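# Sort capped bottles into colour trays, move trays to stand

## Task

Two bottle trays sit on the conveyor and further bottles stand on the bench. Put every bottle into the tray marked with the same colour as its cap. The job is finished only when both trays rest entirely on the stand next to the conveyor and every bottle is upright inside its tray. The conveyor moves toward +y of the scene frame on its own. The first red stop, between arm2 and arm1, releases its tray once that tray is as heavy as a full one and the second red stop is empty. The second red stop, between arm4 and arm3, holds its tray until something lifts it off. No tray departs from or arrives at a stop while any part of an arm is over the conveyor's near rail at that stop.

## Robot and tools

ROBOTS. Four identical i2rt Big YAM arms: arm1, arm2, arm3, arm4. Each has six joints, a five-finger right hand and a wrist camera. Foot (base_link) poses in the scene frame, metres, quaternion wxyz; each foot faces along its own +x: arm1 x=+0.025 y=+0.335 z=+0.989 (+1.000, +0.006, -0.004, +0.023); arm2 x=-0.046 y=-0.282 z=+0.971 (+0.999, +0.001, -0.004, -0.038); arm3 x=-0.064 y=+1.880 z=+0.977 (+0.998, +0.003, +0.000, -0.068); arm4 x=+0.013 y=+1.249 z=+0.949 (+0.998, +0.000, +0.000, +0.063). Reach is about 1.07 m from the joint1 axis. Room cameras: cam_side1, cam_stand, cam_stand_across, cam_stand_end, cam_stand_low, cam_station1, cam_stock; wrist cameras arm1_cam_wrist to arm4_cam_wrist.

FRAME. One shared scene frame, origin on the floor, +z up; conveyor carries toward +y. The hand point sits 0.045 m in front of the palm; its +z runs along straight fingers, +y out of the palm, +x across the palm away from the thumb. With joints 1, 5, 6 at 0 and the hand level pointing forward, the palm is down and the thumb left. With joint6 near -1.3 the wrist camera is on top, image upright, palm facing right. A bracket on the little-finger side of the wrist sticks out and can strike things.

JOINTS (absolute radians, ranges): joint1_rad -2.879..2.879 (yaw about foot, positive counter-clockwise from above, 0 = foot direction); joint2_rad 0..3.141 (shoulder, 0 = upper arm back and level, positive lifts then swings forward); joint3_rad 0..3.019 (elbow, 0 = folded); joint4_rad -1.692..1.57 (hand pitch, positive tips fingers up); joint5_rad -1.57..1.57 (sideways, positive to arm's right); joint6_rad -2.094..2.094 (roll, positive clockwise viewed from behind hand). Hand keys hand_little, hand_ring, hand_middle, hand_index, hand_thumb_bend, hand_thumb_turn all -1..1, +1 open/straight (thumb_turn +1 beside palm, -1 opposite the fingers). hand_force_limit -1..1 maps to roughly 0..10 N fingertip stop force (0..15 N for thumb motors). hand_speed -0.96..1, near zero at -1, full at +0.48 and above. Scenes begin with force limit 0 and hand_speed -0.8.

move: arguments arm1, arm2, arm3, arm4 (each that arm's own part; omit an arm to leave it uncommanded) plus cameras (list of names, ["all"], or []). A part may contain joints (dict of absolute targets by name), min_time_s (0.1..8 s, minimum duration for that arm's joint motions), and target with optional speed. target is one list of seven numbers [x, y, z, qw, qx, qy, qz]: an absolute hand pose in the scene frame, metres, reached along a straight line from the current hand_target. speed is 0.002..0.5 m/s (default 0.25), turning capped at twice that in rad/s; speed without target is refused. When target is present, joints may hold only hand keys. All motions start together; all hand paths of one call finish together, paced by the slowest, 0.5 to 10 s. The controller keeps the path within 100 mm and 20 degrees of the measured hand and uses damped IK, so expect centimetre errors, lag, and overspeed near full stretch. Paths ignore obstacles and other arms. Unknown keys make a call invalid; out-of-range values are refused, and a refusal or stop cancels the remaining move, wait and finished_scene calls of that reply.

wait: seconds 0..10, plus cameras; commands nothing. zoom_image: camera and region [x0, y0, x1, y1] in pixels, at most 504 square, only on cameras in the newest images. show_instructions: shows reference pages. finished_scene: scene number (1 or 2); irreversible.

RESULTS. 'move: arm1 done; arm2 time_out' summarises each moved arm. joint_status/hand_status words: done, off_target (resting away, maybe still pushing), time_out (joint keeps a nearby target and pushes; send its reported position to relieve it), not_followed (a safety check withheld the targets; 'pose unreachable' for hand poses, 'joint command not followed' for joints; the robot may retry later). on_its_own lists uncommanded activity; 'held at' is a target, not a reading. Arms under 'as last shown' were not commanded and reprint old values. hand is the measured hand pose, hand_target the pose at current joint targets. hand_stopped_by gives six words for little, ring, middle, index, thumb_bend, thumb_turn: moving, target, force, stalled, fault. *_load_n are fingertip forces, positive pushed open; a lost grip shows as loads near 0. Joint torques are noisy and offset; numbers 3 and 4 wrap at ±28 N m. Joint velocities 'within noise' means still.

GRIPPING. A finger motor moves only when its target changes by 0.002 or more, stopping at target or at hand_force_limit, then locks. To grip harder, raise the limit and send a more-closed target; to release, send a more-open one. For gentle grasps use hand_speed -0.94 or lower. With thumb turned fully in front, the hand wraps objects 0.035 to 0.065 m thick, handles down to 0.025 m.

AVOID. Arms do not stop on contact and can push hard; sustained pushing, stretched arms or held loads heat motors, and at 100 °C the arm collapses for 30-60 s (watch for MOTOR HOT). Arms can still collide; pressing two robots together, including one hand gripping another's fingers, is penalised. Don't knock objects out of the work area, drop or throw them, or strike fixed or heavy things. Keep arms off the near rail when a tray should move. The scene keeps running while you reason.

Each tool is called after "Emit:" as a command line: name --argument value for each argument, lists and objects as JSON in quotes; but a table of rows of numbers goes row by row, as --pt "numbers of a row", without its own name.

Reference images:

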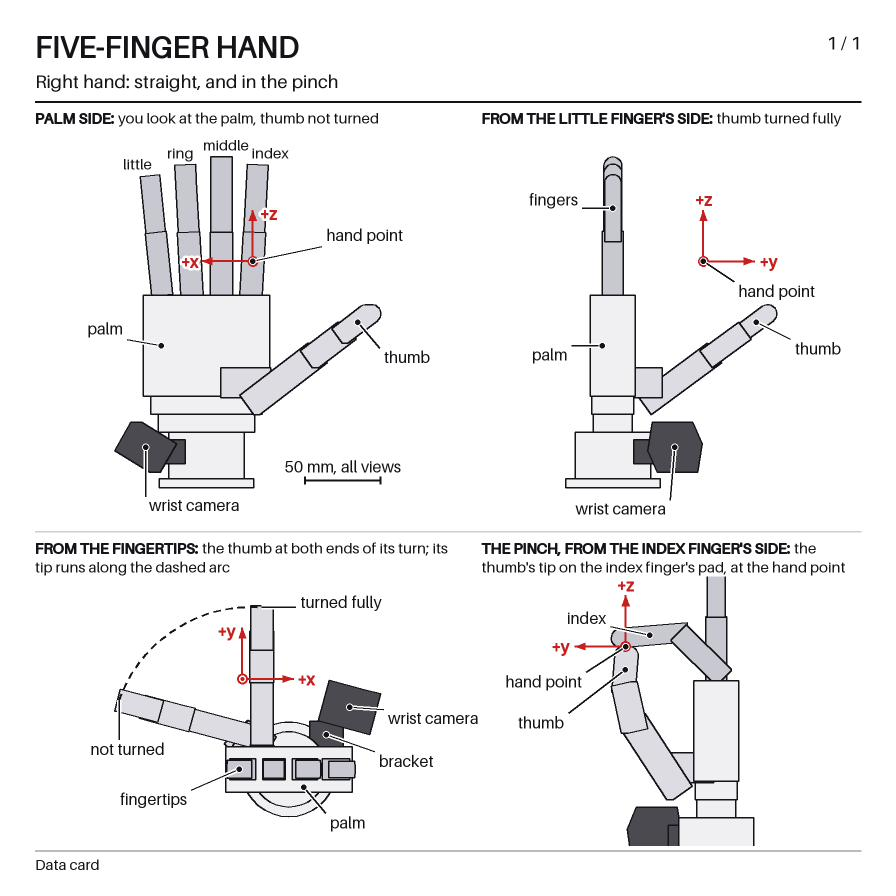

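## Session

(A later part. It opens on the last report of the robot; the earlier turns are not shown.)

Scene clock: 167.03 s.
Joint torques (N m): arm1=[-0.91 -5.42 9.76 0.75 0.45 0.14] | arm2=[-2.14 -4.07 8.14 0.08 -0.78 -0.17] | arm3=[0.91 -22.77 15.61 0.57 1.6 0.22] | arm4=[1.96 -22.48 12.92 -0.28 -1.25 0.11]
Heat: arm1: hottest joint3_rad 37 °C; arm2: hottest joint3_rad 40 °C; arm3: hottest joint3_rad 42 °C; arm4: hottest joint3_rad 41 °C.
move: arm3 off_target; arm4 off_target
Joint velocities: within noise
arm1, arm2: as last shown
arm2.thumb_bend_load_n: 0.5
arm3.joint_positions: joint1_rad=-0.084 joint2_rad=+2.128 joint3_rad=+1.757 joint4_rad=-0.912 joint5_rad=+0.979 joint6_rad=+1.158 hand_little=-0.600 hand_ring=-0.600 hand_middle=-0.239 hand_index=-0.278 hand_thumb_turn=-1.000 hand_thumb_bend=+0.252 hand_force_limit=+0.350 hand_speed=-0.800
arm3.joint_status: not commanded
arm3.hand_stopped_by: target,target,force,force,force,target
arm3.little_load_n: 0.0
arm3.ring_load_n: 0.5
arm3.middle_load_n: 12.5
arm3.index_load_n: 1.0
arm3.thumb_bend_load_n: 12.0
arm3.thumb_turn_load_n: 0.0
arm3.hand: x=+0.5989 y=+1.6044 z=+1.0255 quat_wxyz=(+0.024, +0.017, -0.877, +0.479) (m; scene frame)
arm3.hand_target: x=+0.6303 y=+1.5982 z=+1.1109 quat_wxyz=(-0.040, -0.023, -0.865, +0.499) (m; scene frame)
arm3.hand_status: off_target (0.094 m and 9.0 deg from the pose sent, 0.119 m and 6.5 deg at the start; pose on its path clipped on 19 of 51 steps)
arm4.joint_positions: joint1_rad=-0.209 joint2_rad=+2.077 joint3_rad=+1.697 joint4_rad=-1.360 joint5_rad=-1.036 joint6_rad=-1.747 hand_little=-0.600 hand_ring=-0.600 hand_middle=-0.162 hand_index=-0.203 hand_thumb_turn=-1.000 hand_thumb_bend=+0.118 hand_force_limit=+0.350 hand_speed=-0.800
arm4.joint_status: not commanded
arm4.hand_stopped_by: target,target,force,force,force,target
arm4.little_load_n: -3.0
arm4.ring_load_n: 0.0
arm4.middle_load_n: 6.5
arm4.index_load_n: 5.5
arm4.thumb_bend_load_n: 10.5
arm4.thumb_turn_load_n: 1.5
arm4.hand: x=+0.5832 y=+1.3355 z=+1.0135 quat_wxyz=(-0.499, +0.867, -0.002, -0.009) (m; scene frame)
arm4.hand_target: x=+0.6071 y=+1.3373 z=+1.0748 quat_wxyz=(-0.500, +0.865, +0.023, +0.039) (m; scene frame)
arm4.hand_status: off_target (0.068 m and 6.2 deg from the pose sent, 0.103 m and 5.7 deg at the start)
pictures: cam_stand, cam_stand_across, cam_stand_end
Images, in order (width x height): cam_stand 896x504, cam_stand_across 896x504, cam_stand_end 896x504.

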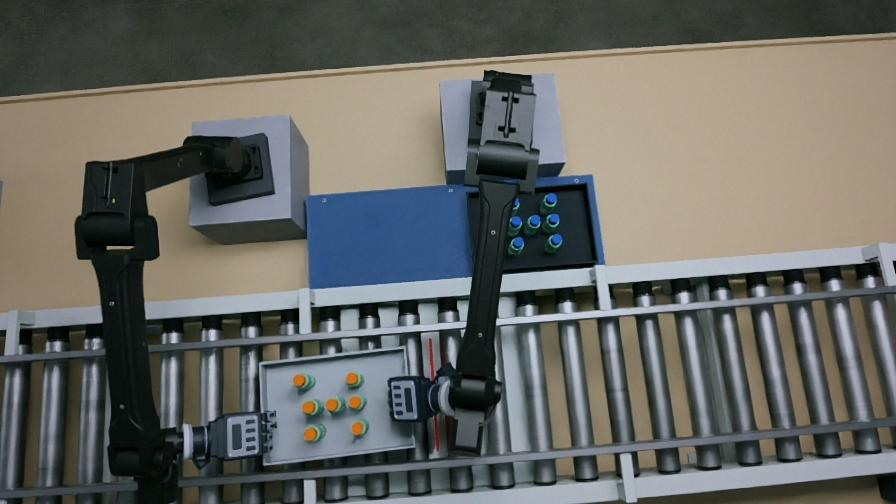

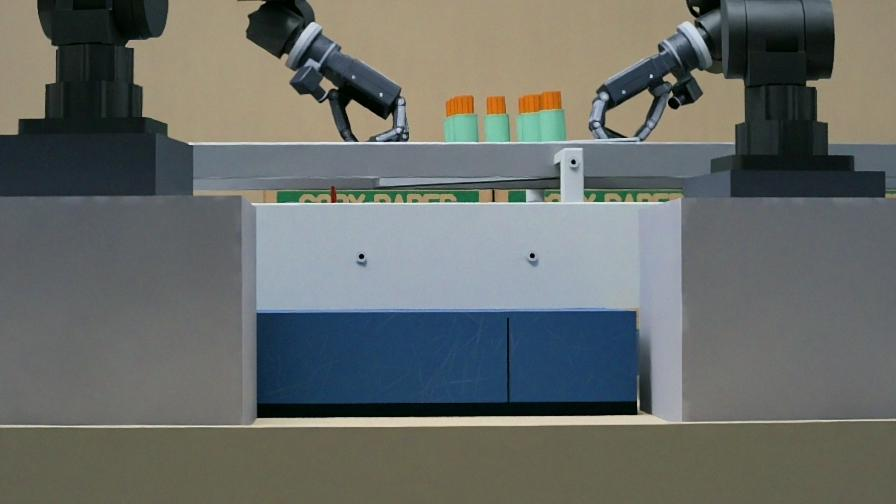

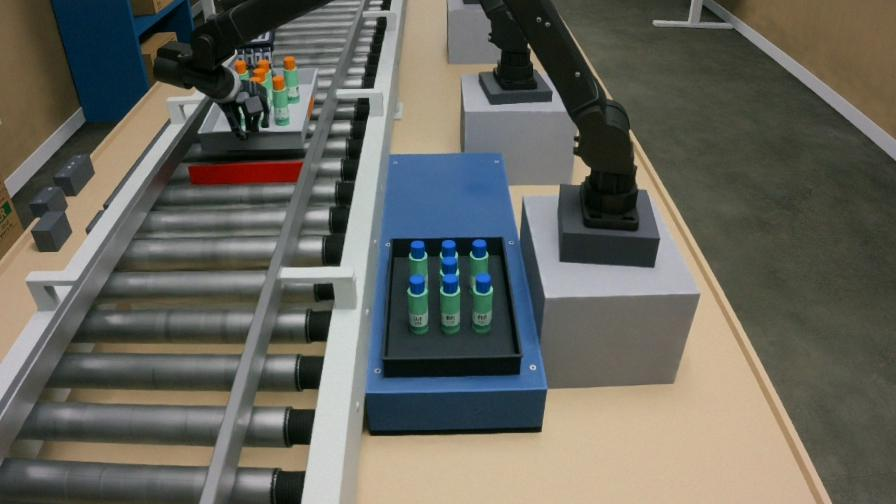

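Emit:
move --arm3 '{"target":[0.638,1.596,1.15,-0.039,-0.0225,-0.865,0.4995],"speed":0.08}' --arm4 '{"target":[0.61,1.337,1.112,-0.4995,0.865,0.0225,0.039],"speed":0.08}'

Emit:
move --arm3 '{"target":[0.622,1.597,1.178,-0.039,-0.0225,-0.865,0.4995],"speed":0.08}' --arm4 '{"target":[0.6,1.337,1.13,-0.4995,0.865,0.0225,0.039],"speed":0.08}' --cameras '["cam_stand_across","cam_stand_end"]'

Scene clock: 170.07 s.
Joint torques (N m): arm1=[-1.38 -5.42 9.77 0.66 0.45 0.14] | arm2=[-2.43 -4.25 8.08 0.14 -0.79 -0.16] | arm3=[1.44 -23.06 16.27 0.68 1.61 0.23] | arm4=[1.79 -22.42 13.15 -0.34 -1.29 0.11]
Heat: arm1: hottest joint3_rad 37 °C; arm2: hottest joint3_rad 40 °C; arm3: hottest joint3_rad 42 °C; arm4: hottest joint3_rad 42 °C.
move: arm3 off_target; arm4 off_target
Joint velocities: within noise
arm1, arm2: as last shown
arm1.index_load_n: -0.5
arm2.middle_load_n: -0.5
arm2.thumb_bend_load_n: 0.0
arm3.joint_positions: joint1_rad=-0.084 joint2_rad=+2.105 joint3_rad=+1.821 joint4_rad=-1.005 joint5_rad=+0.979 joint6_rad=+1.159 hand_little=-0.600 hand_ring=-0.600 hand_middle=-0.239 hand_index=-0.277 hand_thumb_turn=-1.000 hand_thumb_bend=+0.252 hand_force_limit=+0.350 hand_speed=-0.800
arm3.joint_status: not commanded
arm3.hand_stopped_by: target,target,force,force,force,target
arm3.little_load_n: 0.0
arm3.ring_load_n: 0.0
arm3.middle_load_n: 12.0
arm3.index_load_n: 1.5
arm3.thumb_bend_load_n: 12.0
arm3.thumb_turn_load_n: 0.5
arm3.hand: x=+0.6018 y=+1.6036 z=+1.0624 quat_wxyz=(+0.026, +0.018, -0.878, +0.478) (m; scene frame)
arm3.hand_target: x=+0.6298 y=+1.5983 z=+1.1506 quat_wxyz=(-0.040, -0.023, -0.865, +0.499) (m; scene frame)
arm3.hand_status: off_target (0.095 m and 9.3 deg from the pose sent, 0.131 m and 9.0 deg at the start; pose on its path clipped on 59 of 78 steps)
arm4.joint_positions: joint1_rad=-0.207 joint2_rad=+2.049 joint3_rad=+1.752 joint4_rad=-1.443 joint5_rad=-1.035 joint6_rad=-1.747 hand_little=-0.600 hand_ring=-0.600 hand_middle=-0.162 hand_index=-0.203 hand_thumb_turn=-1.000 hand_thumb_bend=+0.118 hand_force_limit=+0.350 hand_speed=-0.800
arm4.joint_status: not commanded
arm4.hand_stopped_by: target,target,force,force,force,target
arm4.little_load_n: -4.0
arm4.ring_load_n: 0.0
arm4.middle_load_n: 7.0
arm4.index_load_n: 6.5
arm4.thumb_bend_load_n: 11.5
arm4.thumb_turn_load_n: 0.5
arm4.hand: x=+0.5854 y=+1.3360 z=+1.0501 quat_wxyz=(-0.498, +0.867, -0.001, -0.009) (m; scene frame)
arm4.hand_target: x=+0.6050 y=+1.3371 z=+1.1115 quat_wxyz=(-0.500, +0.865, +0.023, +0.039) (m; scene frame)
arm4.hand_status: off_target (0.067 m and 6.2 deg from the pose sent, 0.102 m and 6.2 deg at the start)
pictures: none

Scene clock: 171.30 s.
Joint torques (N m): arm1=[-0.91 -5.25 9.8 0.84 0.45 0.09] | arm2=[-2.26 -4.48 8.14 0.06 -0.78 -0.17] | arm3=[0.62 -23.71 15.38 0.83 1.58 0.16] | arm4=[1.73 -22.18 12.74 -0.34 -1.27 0.09]
Heat: arm1: hottest joint3_rad 37 °C; arm2: hottest joint3_rad 40 °C; arm3: hottest joint3_rad 43 °C; arm4: hottest joint3_rad 42 °C.
move: arm3 off_target; arm4 off_target
Joint velocities: within noise
arm1.joint_positions: joint1_rad=+0.907 joint2_rad=+0.902 joint3_rad=+1.011 joint4_rad=-0.865 joint5_rad=+0.866 joint6_rad=+0.918 hand_little=-1.000 hand_ring=-1.000 hand_middle=+0.400 hand_index=+0.400 hand_thumb_turn=-1.000 hand_thumb_bend=+0.900 hand_force_limit=-0.400 hand_speed=-0.800
arm1.joint_status: not commanded
arm1.hand_stopped_by: target,target,target,target,target,target
arm1.little_load_n: 0.0
arm1.ring_load_n: 0.0
arm1.middle_load_n: 0.0
arm1.index_load_n: 0.0
arm1.thumb_bend_load_n: 0.0
arm1.thumb_turn_load_n: 0.0
arm1.hand: x=+0.3367 y=+0.5915 z=+1.3248 quat_wxyz=(-0.419, +0.480, -0.699, +0.325) (m; scene frame)
arm1.hand_target: x=+0.3363 y=+0.5865 z=+1.3174 quat_wxyz=(-0.410, +0.481, -0.702, +0.328) (m; scene frame)
arm1.hand_status: not commanded
arm2.joint_positions: joint1_rad=-0.491 joint2_rad=+1.008 joint3_rad=+1.095 joint4_rad=-1.474 joint5_rad=-0.954 joint6_rad=-1.476 hand_little=-1.000 hand_ring=-1.000 hand_middle=+0.400 hand_index=+0.400 hand_thumb_turn=-1.000 hand_thumb_bend=+0.900 hand_force_limit=-0.400 hand_speed=-0.800
arm2.joint_status: not commanded
arm2.hand_stopped_by: target,target,target,target,target,target
arm2.little_load_n: 0.0
arm2.ring_load_n: 0.5
arm2.middle_load_n: 0.0
arm2.index_load_n: 0.0
arm2.thumb_bend_load_n: 0.0
arm2.thumb_turn_load_n: 0.0
arm2.hand: x=+0.2416 y=-0.3192 z=+1.2582 quat_wxyz=(-0.427, +0.849, -0.246, +0.189) (m; scene frame)
arm2.hand_target: x=+0.2404 y=-0.3212 z=+1.2622 quat_wxyz=(-0.426, +0.849, -0.244, +0.197) (m; scene frame)
arm2.hand_status: not commanded
arm3.joint_positions: joint1_rad=-0.084 joint2_rad=+2.066 joint3_rad=+1.821 joint4_rad=-1.041 joint5_rad=+0.978 joint6_rad=+1.159 hand_little=-0.600 hand_ring=-0.600 hand_middle=-0.239 hand_index=-0.277 hand_thumb_turn=-1.000 hand_thumb_bend=+0.252 hand_force_limit=+0.350 hand_speed=-0.800
arm3.joint_status: not commanded
arm3.hand_stopped_by: target,target,force,force,force,target
arm3.little_load_n: 0.0
arm3.ring_load_n: 0.0
arm3.middle_load_n: 11.5
arm3.index_load_n: 2.0
arm3.thumb_bend_load_n: 11.5
arm3.thumb_turn_load_n: 0.5
arm3.hand: x=+0.5951 y=+1.6051 z=+1.0866 quat_wxyz=(+0.025, +0.017, -0.878, +0.478) (m; scene frame)
arm3.hand_target: x=+0.6147 y=+1.5989 z=+1.1775 quat_wxyz=(-0.039, -0.023, -0.865, +0.499) (m; scene frame)
arm3.hand_status: off_target (0.096 m and 9.1 deg from the pose sent, 0.118 m and 9.3 deg at the start; pose on its path clipped on 14 of 37 steps)
arm4.joint_positions: joint1_rad=-0.207 joint2_rad=+2.018 joint3_rad=+1.752 joint4_rad=-1.472 joint5_rad=-1.035 joint6_rad=-1.747 hand_little=-0.600 hand_ring=-0.600 hand_middle=-0.162 hand_index=-0.203 hand_thumb_turn=-1.000 hand_thumb_bend=+0.118 hand_force_limit=+0.350 hand_speed=-0.800
arm4.joint_status: not commanded
arm4.hand_stopped_by: target,target,force,force,force,target
arm4.little_load_n: -4.0
arm4.ring_load_n: 0.0
arm4.middle_load_n: 8.0
arm4.index_load_n: 6.5
arm4.thumb_bend_load_n: 13.0
arm4.thumb_turn_load_n: 1.0
arm4.hand: x=+0.5794 y=+1.3365 z=+1.0689 quat_wxyz=(-0.498, +0.867, +0.000, -0.008) (m; scene frame)
arm4.hand_target: x=+0.5955 y=+1.3371 z=+1.1292 quat_wxyz=(-0.500, +0.865, +0.023, +0.039) (m; scene frame)
arm4.hand_status: off_target (0.064 m and 6.0 deg from the pose sent, 0.081 m and 6.1 deg at the start)
pictures: cam_stand_across, cam_stand_end
Images, in order (width x height): cam_stand_across 896x504, cam_stand_end 896x504.

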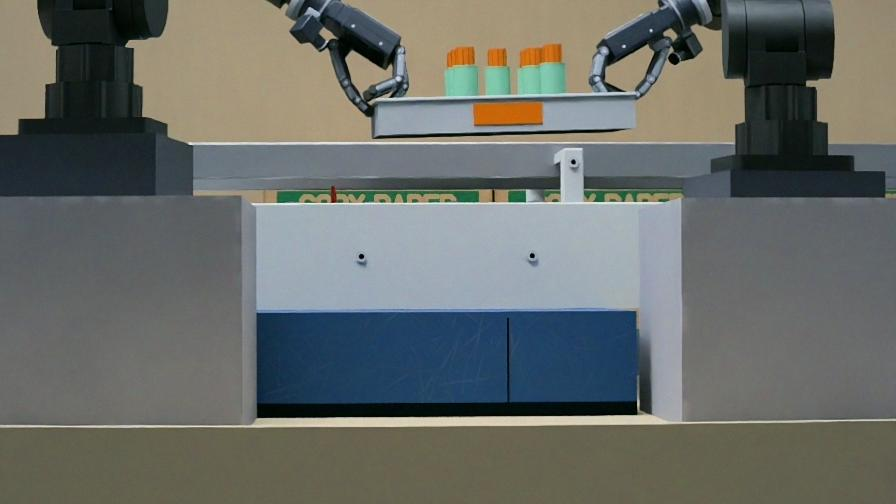

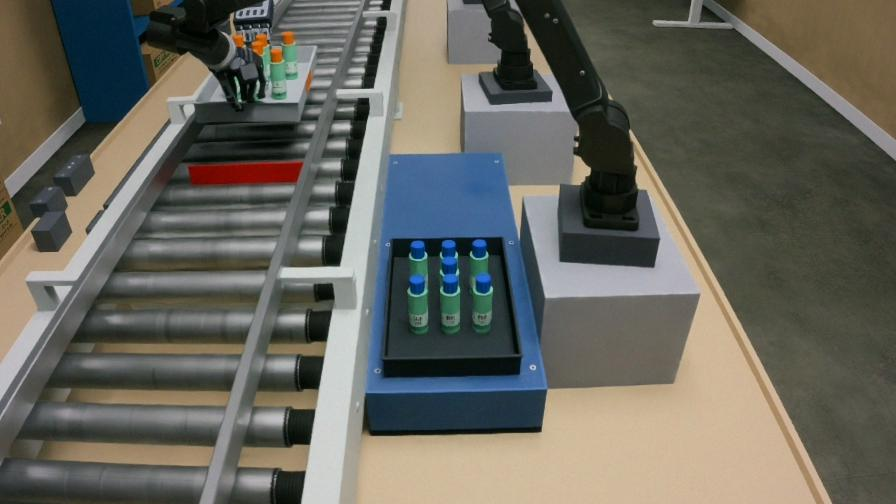

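Emit:
move --arm3 '{"target":[0.54,1.598,1.172,-0.039,-0.0225,-0.865,0.4995],"speed":0.1}' --arm4 '{"target":[0.523,1.338,1.12,-0.4995,0.865,0.0225,0.039],"speed":0.1}'

Emit:
move --arm3 '{"target":[0.44,1.60,1.155,-0.039,-0.0225,-0.865,0.4995],"speed":0.1}' --arm4 '{"target":[0.423,1.34,1.115,-0.4995,0.865,0.0225,0.039],"speed":0.1}' --cameras '["cam_stand_across","cam_stand_end"]'

Emit:
move --arm3 '{"target":[0.33,1.66,1.15,-0.02,-0.0115,-0.8657,0.4999],"speed":0.12}' --arm4 '{"target":[0.311,1.395,1.11,-0.4999,0.8657,0.0115,0.02],"speed":0.12}' --cameras '["cam_stand_across","cam_stand_end","cam_stand"]'

Scene clock: 173.27 s.
Joint torques (N m): arm1=[-1.26 -5.48 9.89 0.79 0.47 0.08] | arm2=[-2.43 -4.25 8.09 0.08 -0.78 -0.16] | arm3=[-0.5 -21.13 11.54 1.72 1.61 0.04] | arm4=[1.03 -19.49 7.31 0.58 -1.29 0.07]
Heat: arm1: hottest joint3_rad 37 °C; arm2: hottest joint3_rad 40 °C; arm3: hottest joint3_rad 43 °C; arm4: hottest joint3_rad 42 °C.
move: arm3 off_target; arm4 off_target
Joint velocities: within noise
arm1, arm2: as last shown
arm2.ring_load_n: 0.0
arm2.index_load_n: -0.5
arm2.thumb_bend_load_n: 0.5
arm3.joint_positions: joint1_rad=-0.098 joint2_rad=+1.852 joint3_rad=+1.540 joint4_rad=-0.907 joint5_rad=+0.966 joint6_rad=+1.124 hand_little=-0.600 hand_ring=-0.600 hand_middle=-0.239 hand_index=-0.278 hand_thumb_turn=-1.000 hand_thumb_bend=+0.252 hand_force_limit=+0.350 hand_speed=-0.800
arm3.joint_status: not commanded
arm3.hand_stopped_by: target,target,force,force,force,target
arm3.little_load_n: 0.0
arm3.ring_load_n: 0.0
arm3.middle_load_n: 12.0
arm3.index_load_n: 0.5
arm3.thumb_bend_load_n: 11.0
arm3.thumb_turn_load_n: 0.0
arm3.hand: x=+0.5300 y=+1.6118 z=+1.1091 quat_wxyz=(+0.006, +0.011, -0.877, +0.480) (m; scene frame)
arm3.hand_target: x=+0.5371 y=+1.5989 z=+1.1715 quat_wxyz=(-0.039, -0.023, -0.865, +0.500) (m; scene frame)
arm3.hand_status: off_target (0.065 m and 7.0 deg from the pose sent, 0.102 m and 9.1 deg at the start)
arm4.joint_positions: joint1_rad=-0.207 joint2_rad=+1.830 joint3_rad=+1.521 joint4_rad=-1.398 joint5_rad=-1.034 joint6_rad=-1.766 hand_little=-0.600 hand_ring=-0.600 hand_middle=-0.161 hand_index=-0.203 hand_thumb_turn=-1.000 hand_thumb_bend=+0.118 hand_force_limit=+0.350 hand_speed=-0.800
arm4.joint_status: not commanded
arm4.hand_stopped_by: target,target,force,force,force,target
arm4.little_load_n: -3.5
arm4.ring_load_n: 0.0
arm4.middle_load_n: 10.0
arm4.index_load_n: 5.5
arm4.thumb_bend_load_n: 14.0
arm4.thumb_turn_load_n: 1.0
arm4.hand: x=+0.5207 y=+1.3411 z=+1.0871 quat_wxyz=(-0.496, +0.868, +0.016, +0.010) (m; scene frame)
arm4.hand_target: x=+0.5224 y=+1.3382 z=+1.1192 quat_wxyz=(-0.500, +0.865, +0.023, +0.039) (m; scene frame)
arm4.hand_status: off_target (0.033 m and 3.5 deg from the pose sent, 0.076 m and 6.0 deg at the start)
pictures: none

Scene clock: 175.00 s.
Joint torques (N m): arm1=[-0.5 -5.07 9.7 0.7 0.45 0.18] | arm2=[-2.26 -4.31 8.1 0.09 -0.78 -0.15] | arm3=[-0.09 -17.03 11.19 1.91 1.55 0.04] | arm4=[0.91 -14.62 7.17 0.51 -1.36 0.07]
Heat: arm1: hottest joint3_rad 37 °C; arm2: hottest joint3_rad 40 °C; arm3: hottest joint3_rad 43 °C; arm4: hottest joint3_rad 42 °C.
move: arm3 off_target; arm4 off_target
Joint velocities: within noise
arm1, arm2: as last shown
arm2.index_load_n: 0.0
arm2.thumb_bend_load_n: 0.0
arm3.joint_positions: joint1_rad=-0.145 joint2_rad=+1.603 joint3_rad=+1.185 joint4_rad=-0.731 joint5_rad=+0.944 joint6_rad=+1.051 hand_little=-0.600 hand_ring=-0.600 hand_middle=-0.239 hand_index=-0.278 hand_thumb_turn=-1.000 hand_thumb_bend=+0.252 hand_force_limit=+0.350 hand_speed=-0.800
arm3.joint_status: not commanded
arm3.hand_stopped_by: target,target,force,force,force,target
arm3.little_load_n: 0.0
arm3.ring_load_n: 0.0
arm3.middle_load_n: 12.0
arm3.index_load_n: 0.5
arm3.thumb_bend_load_n: 11.5
arm3.thumb_turn_load_n: 0.0
arm3.hand: x=+0.4286 y=+1.6134 z=+1.1041 quat_wxyz=(+0.002, +0.009, -0.878, +0.479) (m; scene frame)
arm3.hand_target: x=+0.4379 y=+1.6007 z=+1.1547 quat_wxyz=(-0.039, -0.023, -0.865, +0.500) (m; scene frame)
arm3.hand_status: off_target (0.054 m and 6.5 deg from the pose sent, 0.102 m and 7.0 deg at the start)
arm4.joint_positions: joint1_rad=-0.221 joint2_rad=+1.579 joint3_rad=+1.202 joint4_rad=-1.348 joint5_rad=-1.030 joint6_rad=-1.798 hand_little=-0.600 hand_ring=-0.600 hand_middle=-0.161 hand_index=-0.203 hand_thumb_turn=-1.000 hand_thumb_bend=+0.118 hand_force_limit=+0.350 hand_speed=-0.800
arm4.joint_status: not commanded
arm4.hand_stopped_by: target,target,force,force,force,target
arm4.little_load_n: -2.5
arm4.ring_load_n: 0.0
arm4.middle_load_n: 8.0
arm4.index_load_n: 5.5
arm4.thumb_bend_load_n: 13.0
arm4.thumb_turn_load_n: 0.5
arm4.hand: x=+0.4199 y=+1.3429 z=+1.0920 quat_wxyz=(-0.496, +0.868, +0.020, +0.013) (m; scene frame)
arm4.hand_target: x=+0.4226 y=+1.3403 z=+1.1145 quat_wxyz=(-0.500, +0.865, +0.023, +0.039) (m; scene frame)
arm4.hand_status: off_target (0.023 m and 3.0 deg from the pose sent, 0.102 m and 3.5 deg at the start)
pictures: cam_stand_across, cam_stand_end
Images, in order (width x height): cam_stand_across 896x504, cam_stand_end 896x504.

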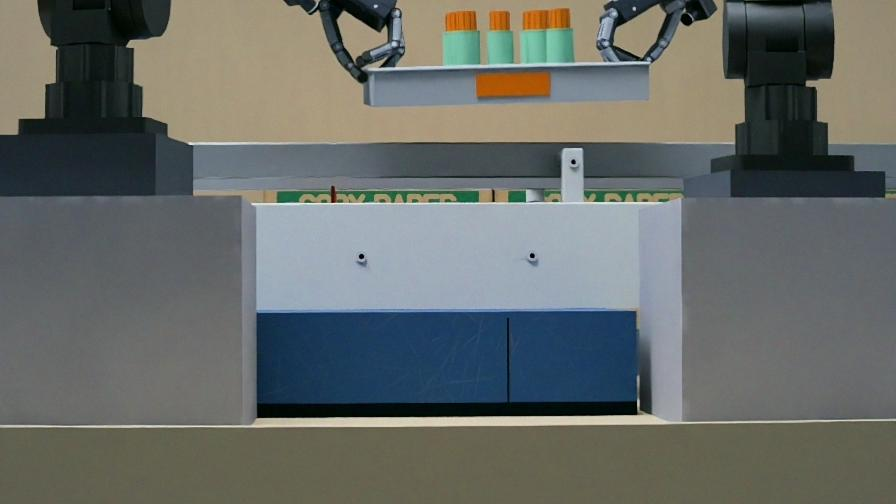

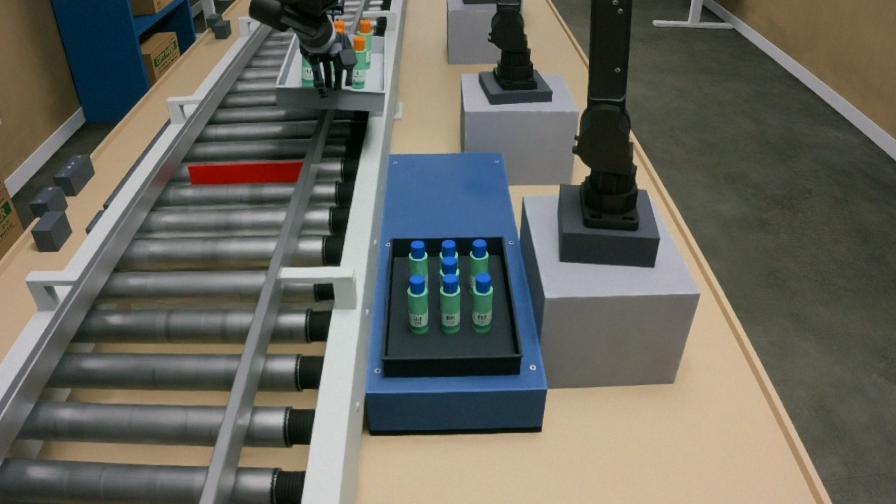

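Scene clock: 176.97 s.
Joint torques (N m): arm1=[-0.56 -5.48 9.69 0.61 0.45 0.13] | arm2=[-2.08 -4.25 8.05 0.1 -0.79 -0.16] | arm3=[0.97 -11.81 11.4 0.72 1.94 0.21] | arm4=[2.32 -9.05 7.6 1.06 -1.22 0.31]
Heat: arm1: hottest joint3_rad 37 °C; arm2: hottest joint3_rad 40 °C; arm3: hottest joint3_rad 43 °C; arm4: hottest joint3_rad 42 °C.
move: arm3 off_target; arm4 off_target
Joint velocities: within noise
arm1, arm2: as last shown
arm1.index_load_n: -0.5
arm2.thumb_turn_load_n: 0.5
arm3.joint_positions: joint1_rad=-0.091 joint2_rad=+1.315 joint3_rad=+0.904 joint4_rad=-0.835 joint5_rad=+0.977 joint6_rad=+1.139 hand_little=-0.600 hand_ring=-0.600 hand_middle=-0.239 hand_index=-0.278 hand_thumb_turn=-1.000 hand_thumb_bend=+0.252 hand_force_limit=+0.350 hand_speed=-0.800
arm3.joint_status: not commanded
arm3.hand_stopped_by: target,target,force,force,force,target
arm3.little_load_n: 0.0
arm3.ring_load_n: 0.5
arm3.middle_load_n: 11.0
arm3.index_load_n: 0.5
arm3.thumb_bend_load_n: 11.0
arm3.thumb_turn_load_n: 0.5
arm3.hand: x=+0.3178 y=+1.6637 z=+1.1117 quat_wxyz=(+0.014, +0.013, -0.876, +0.481) (m; scene frame)
arm3.hand_target: x=+0.3289 y=+1.6602 z=+1.1493 quat_wxyz=(-0.020, -0.012, -0.866, +0.499) (m; scene frame)
arm3.hand_status: off_target (0.040 m and 5.4 deg from the pose sent, 0.118 m and 4.4 deg at the start)
arm4.joint_positions: joint1_rad=-0.109 joint2_rad=+1.253 joint3_rad=+0.877 joint4_rad=-1.158 joint5_rad=-1.034 joint6_rad=-1.557 hand_little=-0.600 hand_ring=-0.600 hand_middle=-0.161 hand_index=-0.203 hand_thumb_turn=-1.000 hand_thumb_bend=+0.119 hand_force_limit=+0.350 hand_speed=-0.800
arm4.joint_status: not commanded
arm4.hand_stopped_by: target,target,force,force,force,target
arm4.little_load_n: -2.0
arm4.ring_load_n: 0.0
arm4.middle_load_n: 11.0
arm4.index_load_n: 4.5
arm4.thumb_bend_load_n: 16.0
arm4.thumb_turn_load_n: 0.5
arm4.hand: x=+0.3102 y=+1.3897 z=+1.0941 quat_wxyz=(-0.494, +0.869, +0.010, +0.008) (m; scene frame)
arm4.hand_target: x=+0.3107 y=+1.3949 z=+1.1097 quat_wxyz=(-0.500, +0.866, +0.012, +0.020) (m; scene frame)
arm4.hand_status: off_target (0.017 m and 1.5 deg from the pose sent, 0.122 m and 1.3 deg at the start)
pictures: cam_stand, cam_stand_across, cam_stand_end
Images, in order (width x height): cam_stand 896x504, cam_stand_across 896x504, cam_stand_end 896x504.

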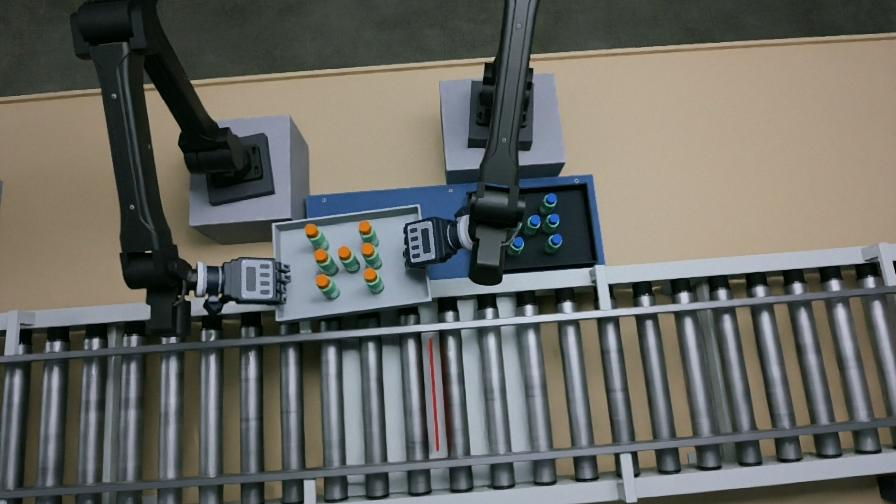

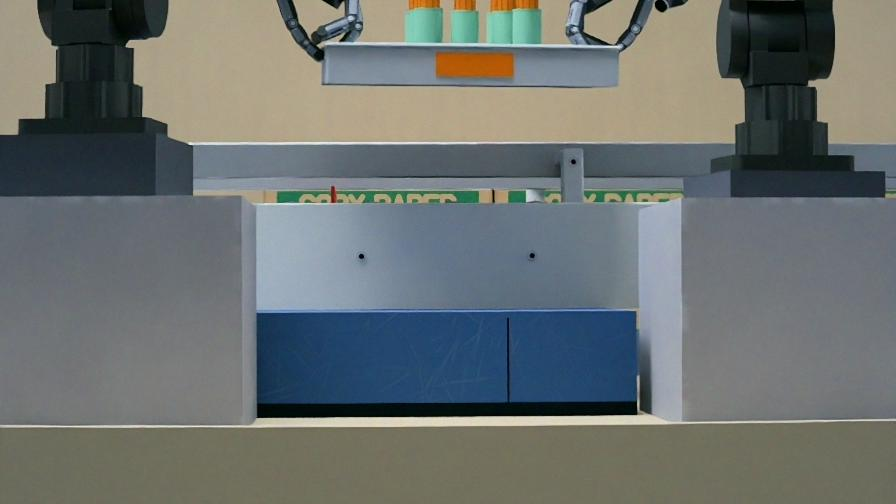

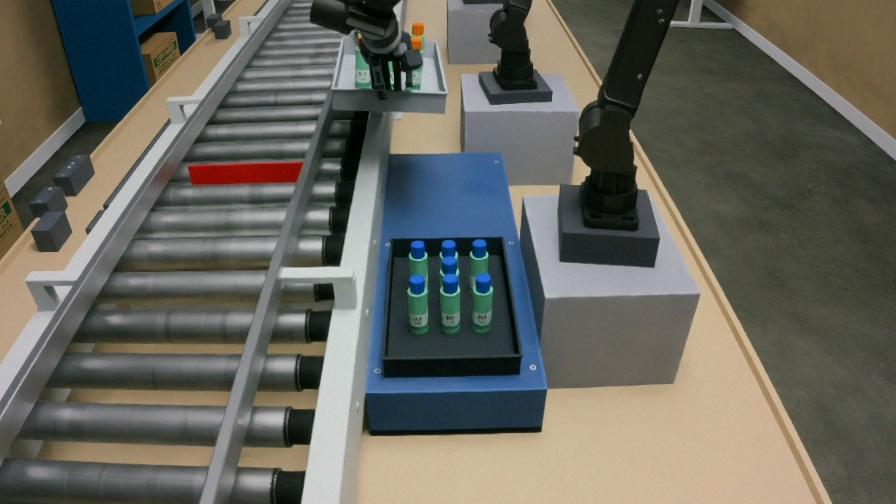

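Emit:
move --arm3 '{"target":[0.227,1.703,1.09,-0.002,-0.0317,-0.865,0.4998],"speed":0.12}' --arm4 '{"target":[0.19,1.431,1.055,-0.4998,0.8658,-0.0136,0.0281],"speed":0.12}'

Emit:
move --arm3 '{"target":[0.231,1.703,0.95,-0.002,-0.0317,-0.865,0.4998],"speed":0.12}' --arm4 '{"target":[0.197,1.431,0.932,-0.4998,0.8658,-0.0136,0.0281],"speed":0.12}' --cameras '["cam_stand_across","cam_stand_end","cam_stand"]'

Scene clock: 180.97 s.
Joint torques (N m): arm1=[-1.2 -5.36 9.84 0.54 0.44 0.15] | arm2=[-2.32 -4.37 8.16 0.09 -0.78 -0.16] | arm3=[1.32 -7.59 10.61 0.23 1.71 0.21] | arm4=[1.96 -2.55 8.12 1.89 -0.78 0.26]
Heat: arm1: hottest joint3_rad 37 °C; arm2: hottest joint3_rad 41 °C; arm3: hottest joint3_rad 43 °C; arm4: hottest joint3_rad 41 °C.
move: arm3 off_target; arm4 off_target
Joint velocities: within noise
arm1, arm2: as last shown
arm1.index_load_n: 0.0
arm2.thumb_turn_load_n: 0.0
arm3.joint_positions: joint1_rad=-0.013 joint2_rad=+1.123 joint3_rad=+0.613 joint4_rad=-0.943 joint5_rad=+1.026 joint6_rad=+1.395 hand_little=-0.600 hand_ring=-0.600 hand_middle=-0.239 hand_index=-0.278 hand_thumb_turn=-1.000 hand_thumb_bend=+0.252 hand_force_limit=+0.350 hand_speed=-0.800
arm3.joint_status: not commanded
arm3.hand_stopped_by: target,target,force,force,force,target
arm3.little_load_n: 0.0
arm3.ring_load_n: 0.0
arm3.middle_load_n: 12.5
arm3.index_load_n: 0.0
arm3.thumb_bend_load_n: 9.5
arm3.thumb_turn_load_n: 1.0
arm3.hand: x=+0.2119 y=+1.7033 z=+1.0647 quat_wxyz=(+0.028, -0.017, -0.872, +0.489) (m; scene frame)
arm3.hand_target: x=+0.2266 y=+1.7028 z=+1.0895 quat_wxyz=(-0.002, -0.032, -0.866, +0.500) (m; scene frame)
arm3.hand_status: off_target (0.029 m and 4.1 deg from the pose sent, 0.101 m and 6.0 deg at the start)
arm4.joint_positions: joint1_rad=+0.086 joint2_rad=+0.825 joint3_rad=+0.453 joint4_rad=-0.788 joint5_rad=-0.979 joint6_rad=-1.108 hand_little=-0.600 hand_ring=-0.600 hand_middle=-0.161 hand_index=-0.203 hand_thumb_turn=-1.000 hand_thumb_bend=+0.119 hand_force_limit=+0.350 hand_speed=-0.800
arm4.joint_status: not commanded
arm4.hand_stopped_by: target,target,force,force,force,target
arm4.little_load_n: -2.0
arm4.ring_load_n: 0.0
arm4.middle_load_n: 12.5
arm4.index_load_n: 6.5
arm4.thumb_bend_load_n: 17.5
arm4.thumb_turn_load_n: 0.5
arm4.hand: x=+0.1856 y=+1.4277 z=+1.0450 quat_wxyz=(-0.494, +0.869, -0.013, +0.017) (m; scene frame)
arm4.hand_target: x=+0.1898 y=+1.4309 z=+1.0549 quat_wxyz=(-0.500, +0.866, -0.013, +0.028) (m; scene frame)
arm4.hand_status: off_target (0.011 m and 1.4 deg from the pose sent, 0.133 m and 3.6 deg at the start)
pictures: none

Scene clock: 183.03 s.
Joint torques (N m): arm1=[-0.97 -5.83 9.73 0.65 0.48 0.14] | arm2=[-2.14 -4.25 8.12 0.06 -0.79 -0.17] | arm3=[1.08 -6.53 5.94 0.92 1.58 0.1] | arm4=[1.55 -2.84 5.22 2.06 -0.92 0.25]
Heat: arm1: hottest joint3_rad 37 °C; arm2: hottest joint3_rad 41 °C; arm3: hottest joint3_rad 43 °C; arm4: hottest joint3_rad 41 °C.
move: arm3 off_target; arm4 done
Joint velocities: within noise
arm1, arm2: as last shown
arm1.thumb_turn_load_n: -0.5
arm3.joint_positions: joint1_rad=-0.008 joint2_rad=+1.465 joint3_rad=+0.456 joint4_rad=-0.415 joint5_rad=+1.029 joint6_rad=+1.408 hand_little=-0.600 hand_ring=-0.600 hand_middle=-0.239 hand_index=-0.278 hand_thumb_turn=-1.000 hand_thumb_bend=+0.252 hand_force_limit=+0.350 hand_speed=-0.800
arm3.joint_status: not commanded
arm3.hand_stopped_by: target,target,force,force,force,target
arm3.little_load_n: 0.0
arm3.ring_load_n: 0.0
arm3.middle_load_n: 13.0
arm3.index_load_n: 0.0
arm3.thumb_bend_load_n: 10.5
arm3.thumb_turn_load_n: 1.0
arm3.hand: x=+0.2202 y=+1.7037 z=+0.9429 quat_wxyz=(+0.012, -0.028, -0.870, +0.492) (m; scene frame)
arm3.hand_target: x=+0.2309 y=+1.7031 z=+0.9500 quat_wxyz=(-0.002, -0.032, -0.865, +0.500) (m; scene frame)
arm3.hand_status: off_target (0.013 m and 2.0 deg from the pose sent, 0.116 m and 4.1 deg at the start)
arm4.joint_positions: joint1_rad=+0.086 joint2_rad=+1.208 joint3_rad=+0.260 joint4_rad=-0.202 joint5_rad=-0.978 joint6_rad=-1.119 hand_little=-0.600 hand_ring=-0.600 hand_middle=-0.161 hand_index=-0.203 hand_thumb_turn=-1.000 hand_thumb_bend=+0.119 hand_force_limit=+0.350 hand_speed=-0.800
arm4.joint_status: not commanded
arm4.hand_stopped_by: target,target,force,force,force,target
arm4.little_load_n: -2.0
arm4.ring_load_n: 0.0
arm4.middle_load_n: 11.5
arm4.index_load_n: 5.5
arm4.thumb_bend_load_n: 16.5
arm4.thumb_turn_load_n: 0.5
arm4.hand: x=+0.1919 y=+1.4285 z=+0.9278 quat_wxyz=(-0.495, +0.869, -0.006, +0.025) (m; scene frame)
arm4.hand_target: x=+0.1969 y=+1.4309 z=+0.9320 quat_wxyz=(-0.500, +0.866, -0.013, +0.028) (m; scene frame)
arm4.hand_status: done (0.007 m and 1.2 deg from the pose sent, 0.114 m and 1.4 deg at the start)
pictures: cam_stand, cam_stand_across, cam_stand_end
Images, in order (width x height): cam_stand 896x504, cam_stand_across 896x504, cam_stand_end 896x504.

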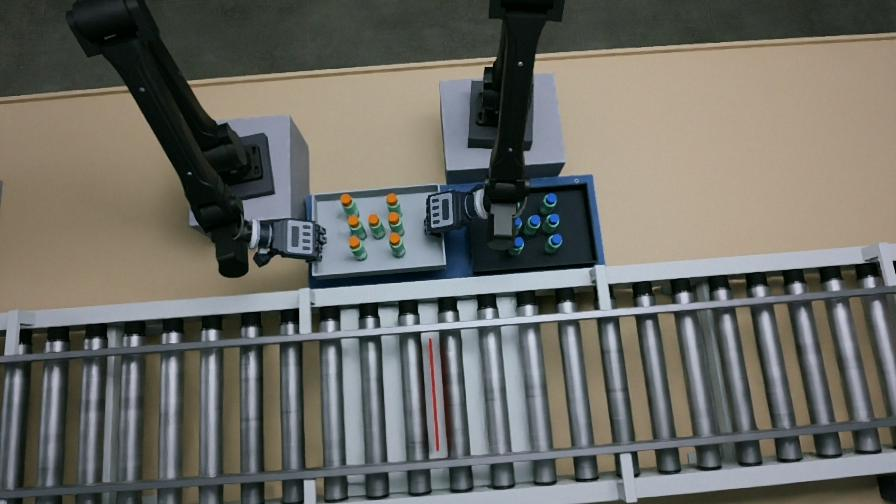

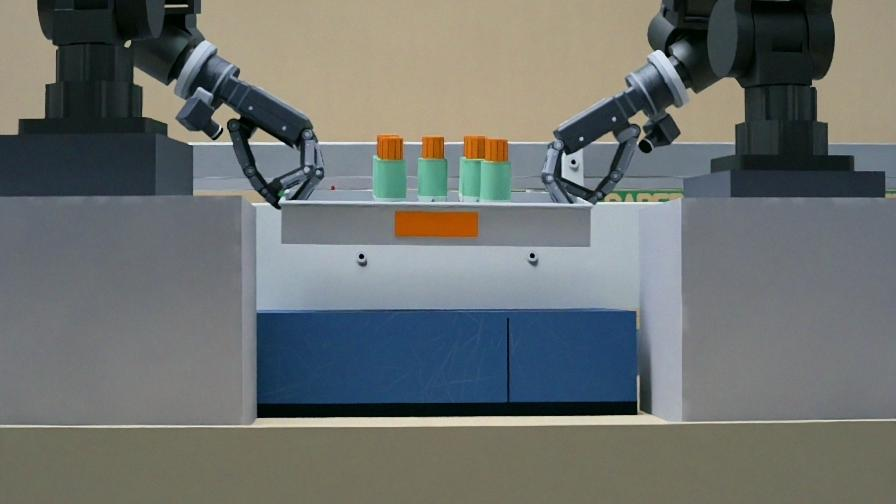

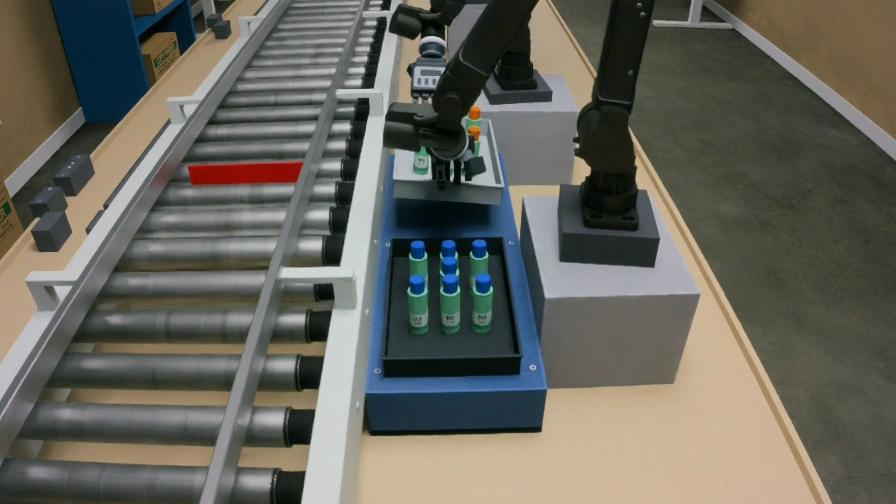

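Emit:
move --arm3 '{"target":[0.228,1.703,0.886,0.005,-0.0277,-0.8653,0.4998],"speed":0.1}' --arm4 '{"target":[0.195,1.431,0.87,-0.4998,0.8658,-0.018,0.0205],"speed":0.1}'

Emit:
move --arm3 '{"target":[0.224,1.703,0.862,0.0131,-0.0227,-0.8657,0.4998],"speed":0.04}' --arm4 '{"target":[0.193,1.431,0.849,-0.4998,0.8658,-0.0226,0.0131],"speed":0.04}' --cameras '["cam_stand_across","cam_stand_end","cam_stand"]'

Scene clock: 184.97 s.
Joint torques (N m): arm1=[-0.73 -4.89 9.87 0.8 0.43 0.13] | arm2=[-2.26 -4.37 8.14 0.1 -0.77 -0.16] | arm3=[1.32 -8 3.14 1.13 1.7 0.05] | arm4=[1.55 -4.95 2.22 2.03 -1.01 0.26]
Heat: arm1: hottest joint3_rad 37 °C; arm2: hottest joint3_rad 41 °C; arm3: hottest joint3_rad 42 °C; arm4: hottest joint3_rad 41 °C.
move: arm3 done; arm4 done
Joint velocities: within noise
arm1, arm2: as last shown
arm1.thumb_turn_load_n: 0.0
arm3.joint_positions: joint1_rad=-0.007 joint2_rad=+1.717 joint3_rad=+0.445 joint4_rad=-0.153 joint5_rad=+1.027 joint6_rad=+1.408 hand_little=-0.600 hand_ring=-0.600 hand_middle=-0.239 hand_index=-0.278 hand_thumb_turn=-1.000 hand_thumb_bend=+0.252 hand_force_limit=+0.350 hand_speed=-0.800
arm3.joint_status: not commanded
arm3.hand_stopped_by: target,target,force,force,force,target
arm3.little_load_n: 0.0
arm3.ring_load_n: 0.5
arm3.middle_load_n: 12.5
arm3.index_load_n: 0.0
arm3.thumb_bend_load_n: 10.0
arm3.thumb_turn_load_n: 1.0
arm3.hand: x=+0.2237 y=+1.7042 z=+0.8816 quat_wxyz=(+0.012, -0.027, -0.871, +0.491) (m; scene frame)
arm3.hand_target: x=+0.2281 y=+1.7030 z=+0.8861 quat_wxyz=(+0.005, -0.028, -0.866, +0.500) (m; scene frame)
arm3.hand_status: done (0.006 m and 1.5 deg from the pose sent, 0.057 m and 1.4 deg at the start)
arm4.joint_positions: joint1_rad=+0.086 joint2_rad=+1.567 joint3_rad=+0.230 joint4_rad=+0.177 joint5_rad=-0.980 joint6_rad=-1.117 hand_little=-0.600 hand_ring=-0.600 hand_middle=-0.161 hand_index=-0.203 hand_thumb_turn=-1.000 hand_thumb_bend=+0.119 hand_force_limit=+0.350 hand_speed=-0.800
arm4.joint_status: not commanded
arm4.hand_stopped_by: target,target,force,force,force,target
arm4.little_load_n: -3.0
arm4.ring_load_n: 0.0
arm4.middle_load_n: 11.5
arm4.index_load_n: 5.5
arm4.thumb_bend_load_n: 16.5
arm4.thumb_turn_load_n: 0.5
arm4.hand: x=+0.1926 y=+1.4289 z=+0.8670 quat_wxyz=(-0.494, +0.869, -0.009, +0.020) (m; scene frame)
arm4.hand_target: x=+0.1950 y=+1.4309 z=+0.8700 quat_wxyz=(-0.500, +0.866, -0.018, +0.020) (m; scene frame)
arm4.hand_status: done (0.004 m and 1.3 deg from the pose sent, 0.058 m and 1.6 deg at the start)
pictures: none

Scene clock: 186.27 s.
Joint torques (N m): arm1=[-1.03 -5.3 9.85 0.84 0.5 0.14] | arm2=[-2.2 -4.01 8.08 0.09 -0.79 -0.16] | arm3=[0.67 -6.53 2.81 1.37 1.19 0.17] | arm4=[1.61 -3.66 1.91 2.36 -0.48 -0.04]
Heat: arm1: hottest joint3_rad 37 °C; arm2: hottest joint3_rad 41 °C; arm3: hottest joint3_rad 42 °C; arm4: hottest joint3_rad 41 °C.
move: arm3 done; arm4 done
Joint velocities: within noise
arm1, arm2: as last shown
arm3.joint_positions: joint1_rad=-0.003 joint2_rad=+1.794 joint3_rad=+0.442 joint4_rad=-0.080 joint5_rad=+1.042 joint6_rad=+1.393 hand_little=-0.600 hand_ring=-0.600 hand_middle=-0.239 hand_index=-0.278 hand_thumb_turn=-1.000 hand_thumb_bend=+0.252 hand_force_limit=+0.350 hand_speed=-0.800
arm3.joint_status: not commanded
arm3.hand_stopped_by: target,target,force,force,force,target
arm3.little_load_n: 0.0
arm3.ring_load_n: 0.0
arm3.middle_load_n: 8.5
arm3.index_load_n: 0.0
arm3.thumb_bend_load_n: 10.0
arm3.thumb_turn_load_n: 1.0
arm3.hand: x=+0.2201 y=+1.7039 z=+0.8646 quat_wxyz=(+0.019, -0.018, -0.868, +0.497) (m; scene frame)
arm3.hand_target: x=+0.2239 y=+1.7031 z=+0.8621 quat_wxyz=(+0.013, -0.023, -0.866, +0.500) (m; scene frame)
arm3.hand_status: done (0.005 m and 0.9 deg from the pose sent, 0.020 m and 1.3 deg at the start)
arm4.joint_positions: joint1_rad=+0.082 joint2_rad=+1.679 joint3_rad=+0.228 joint4_rad=+0.286 joint5_rad=-0.998 joint6_rad=-1.083 hand_little=-0.600 hand_ring=-0.600 hand_middle=-0.161 hand_index=-0.203 hand_thumb_turn=-1.000 hand_thumb_bend=+0.119 hand_force_limit=+0.350 hand_speed=-0.800
arm4.joint_status: not commanded
arm4.hand_stopped_by: target,target,force,force,force,target
arm4.little_load_n: 0.0
arm4.ring_load_n: 0.0
arm4.middle_load_n: 7.5
arm4.index_load_n: 0.5
arm4.thumb_bend_load_n: 10.5
arm4.thumb_turn_load_n: 1.0
arm4.hand: x=+0.1877 y=+1.4306 z=+0.8525 quat_wxyz=(-0.501, +0.865, -0.025, +0.007) (m; scene frame)
arm4.hand_target: x=+0.1929 y=+1.4308 z=+0.8492 quat_wxyz=(-0.500, +0.866, -0.022, +0.013) (m; scene frame)
arm4.hand_status: done (0.006 m and 0.8 deg from the pose sent, 0.018 m and 1.9 deg at the start)
pictures: cam_stand, cam_stand_across, cam_stand_end
Images, in order (width x height): cam_stand 896x504, cam_stand_across 896x504, cam_stand_end 896x504.

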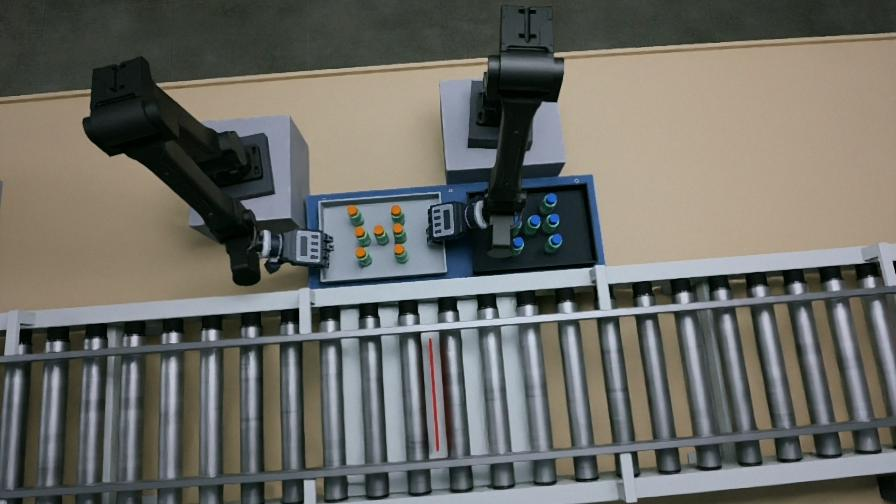

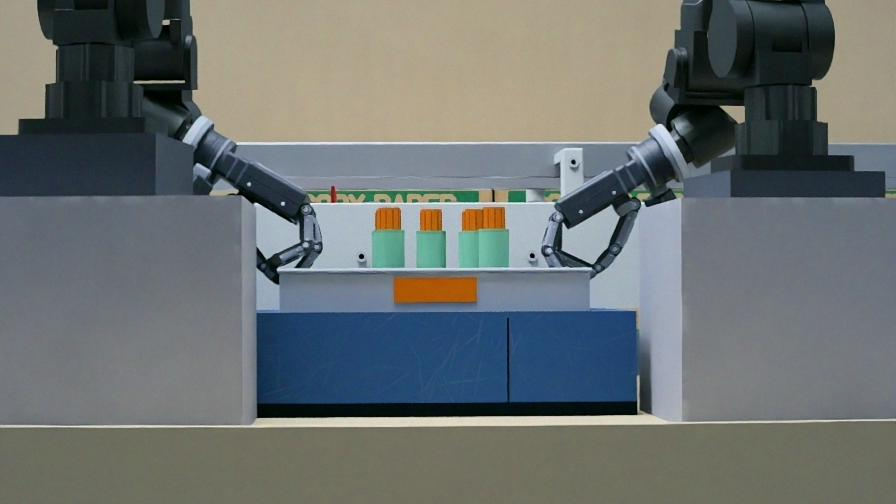

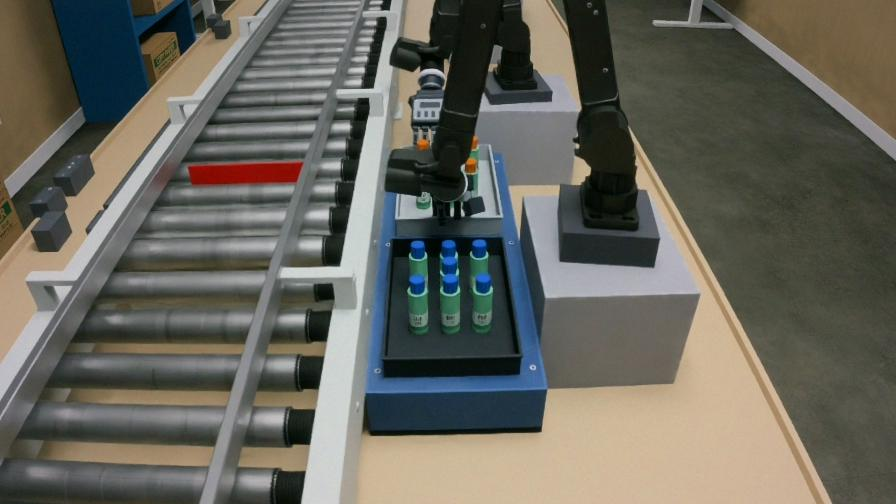

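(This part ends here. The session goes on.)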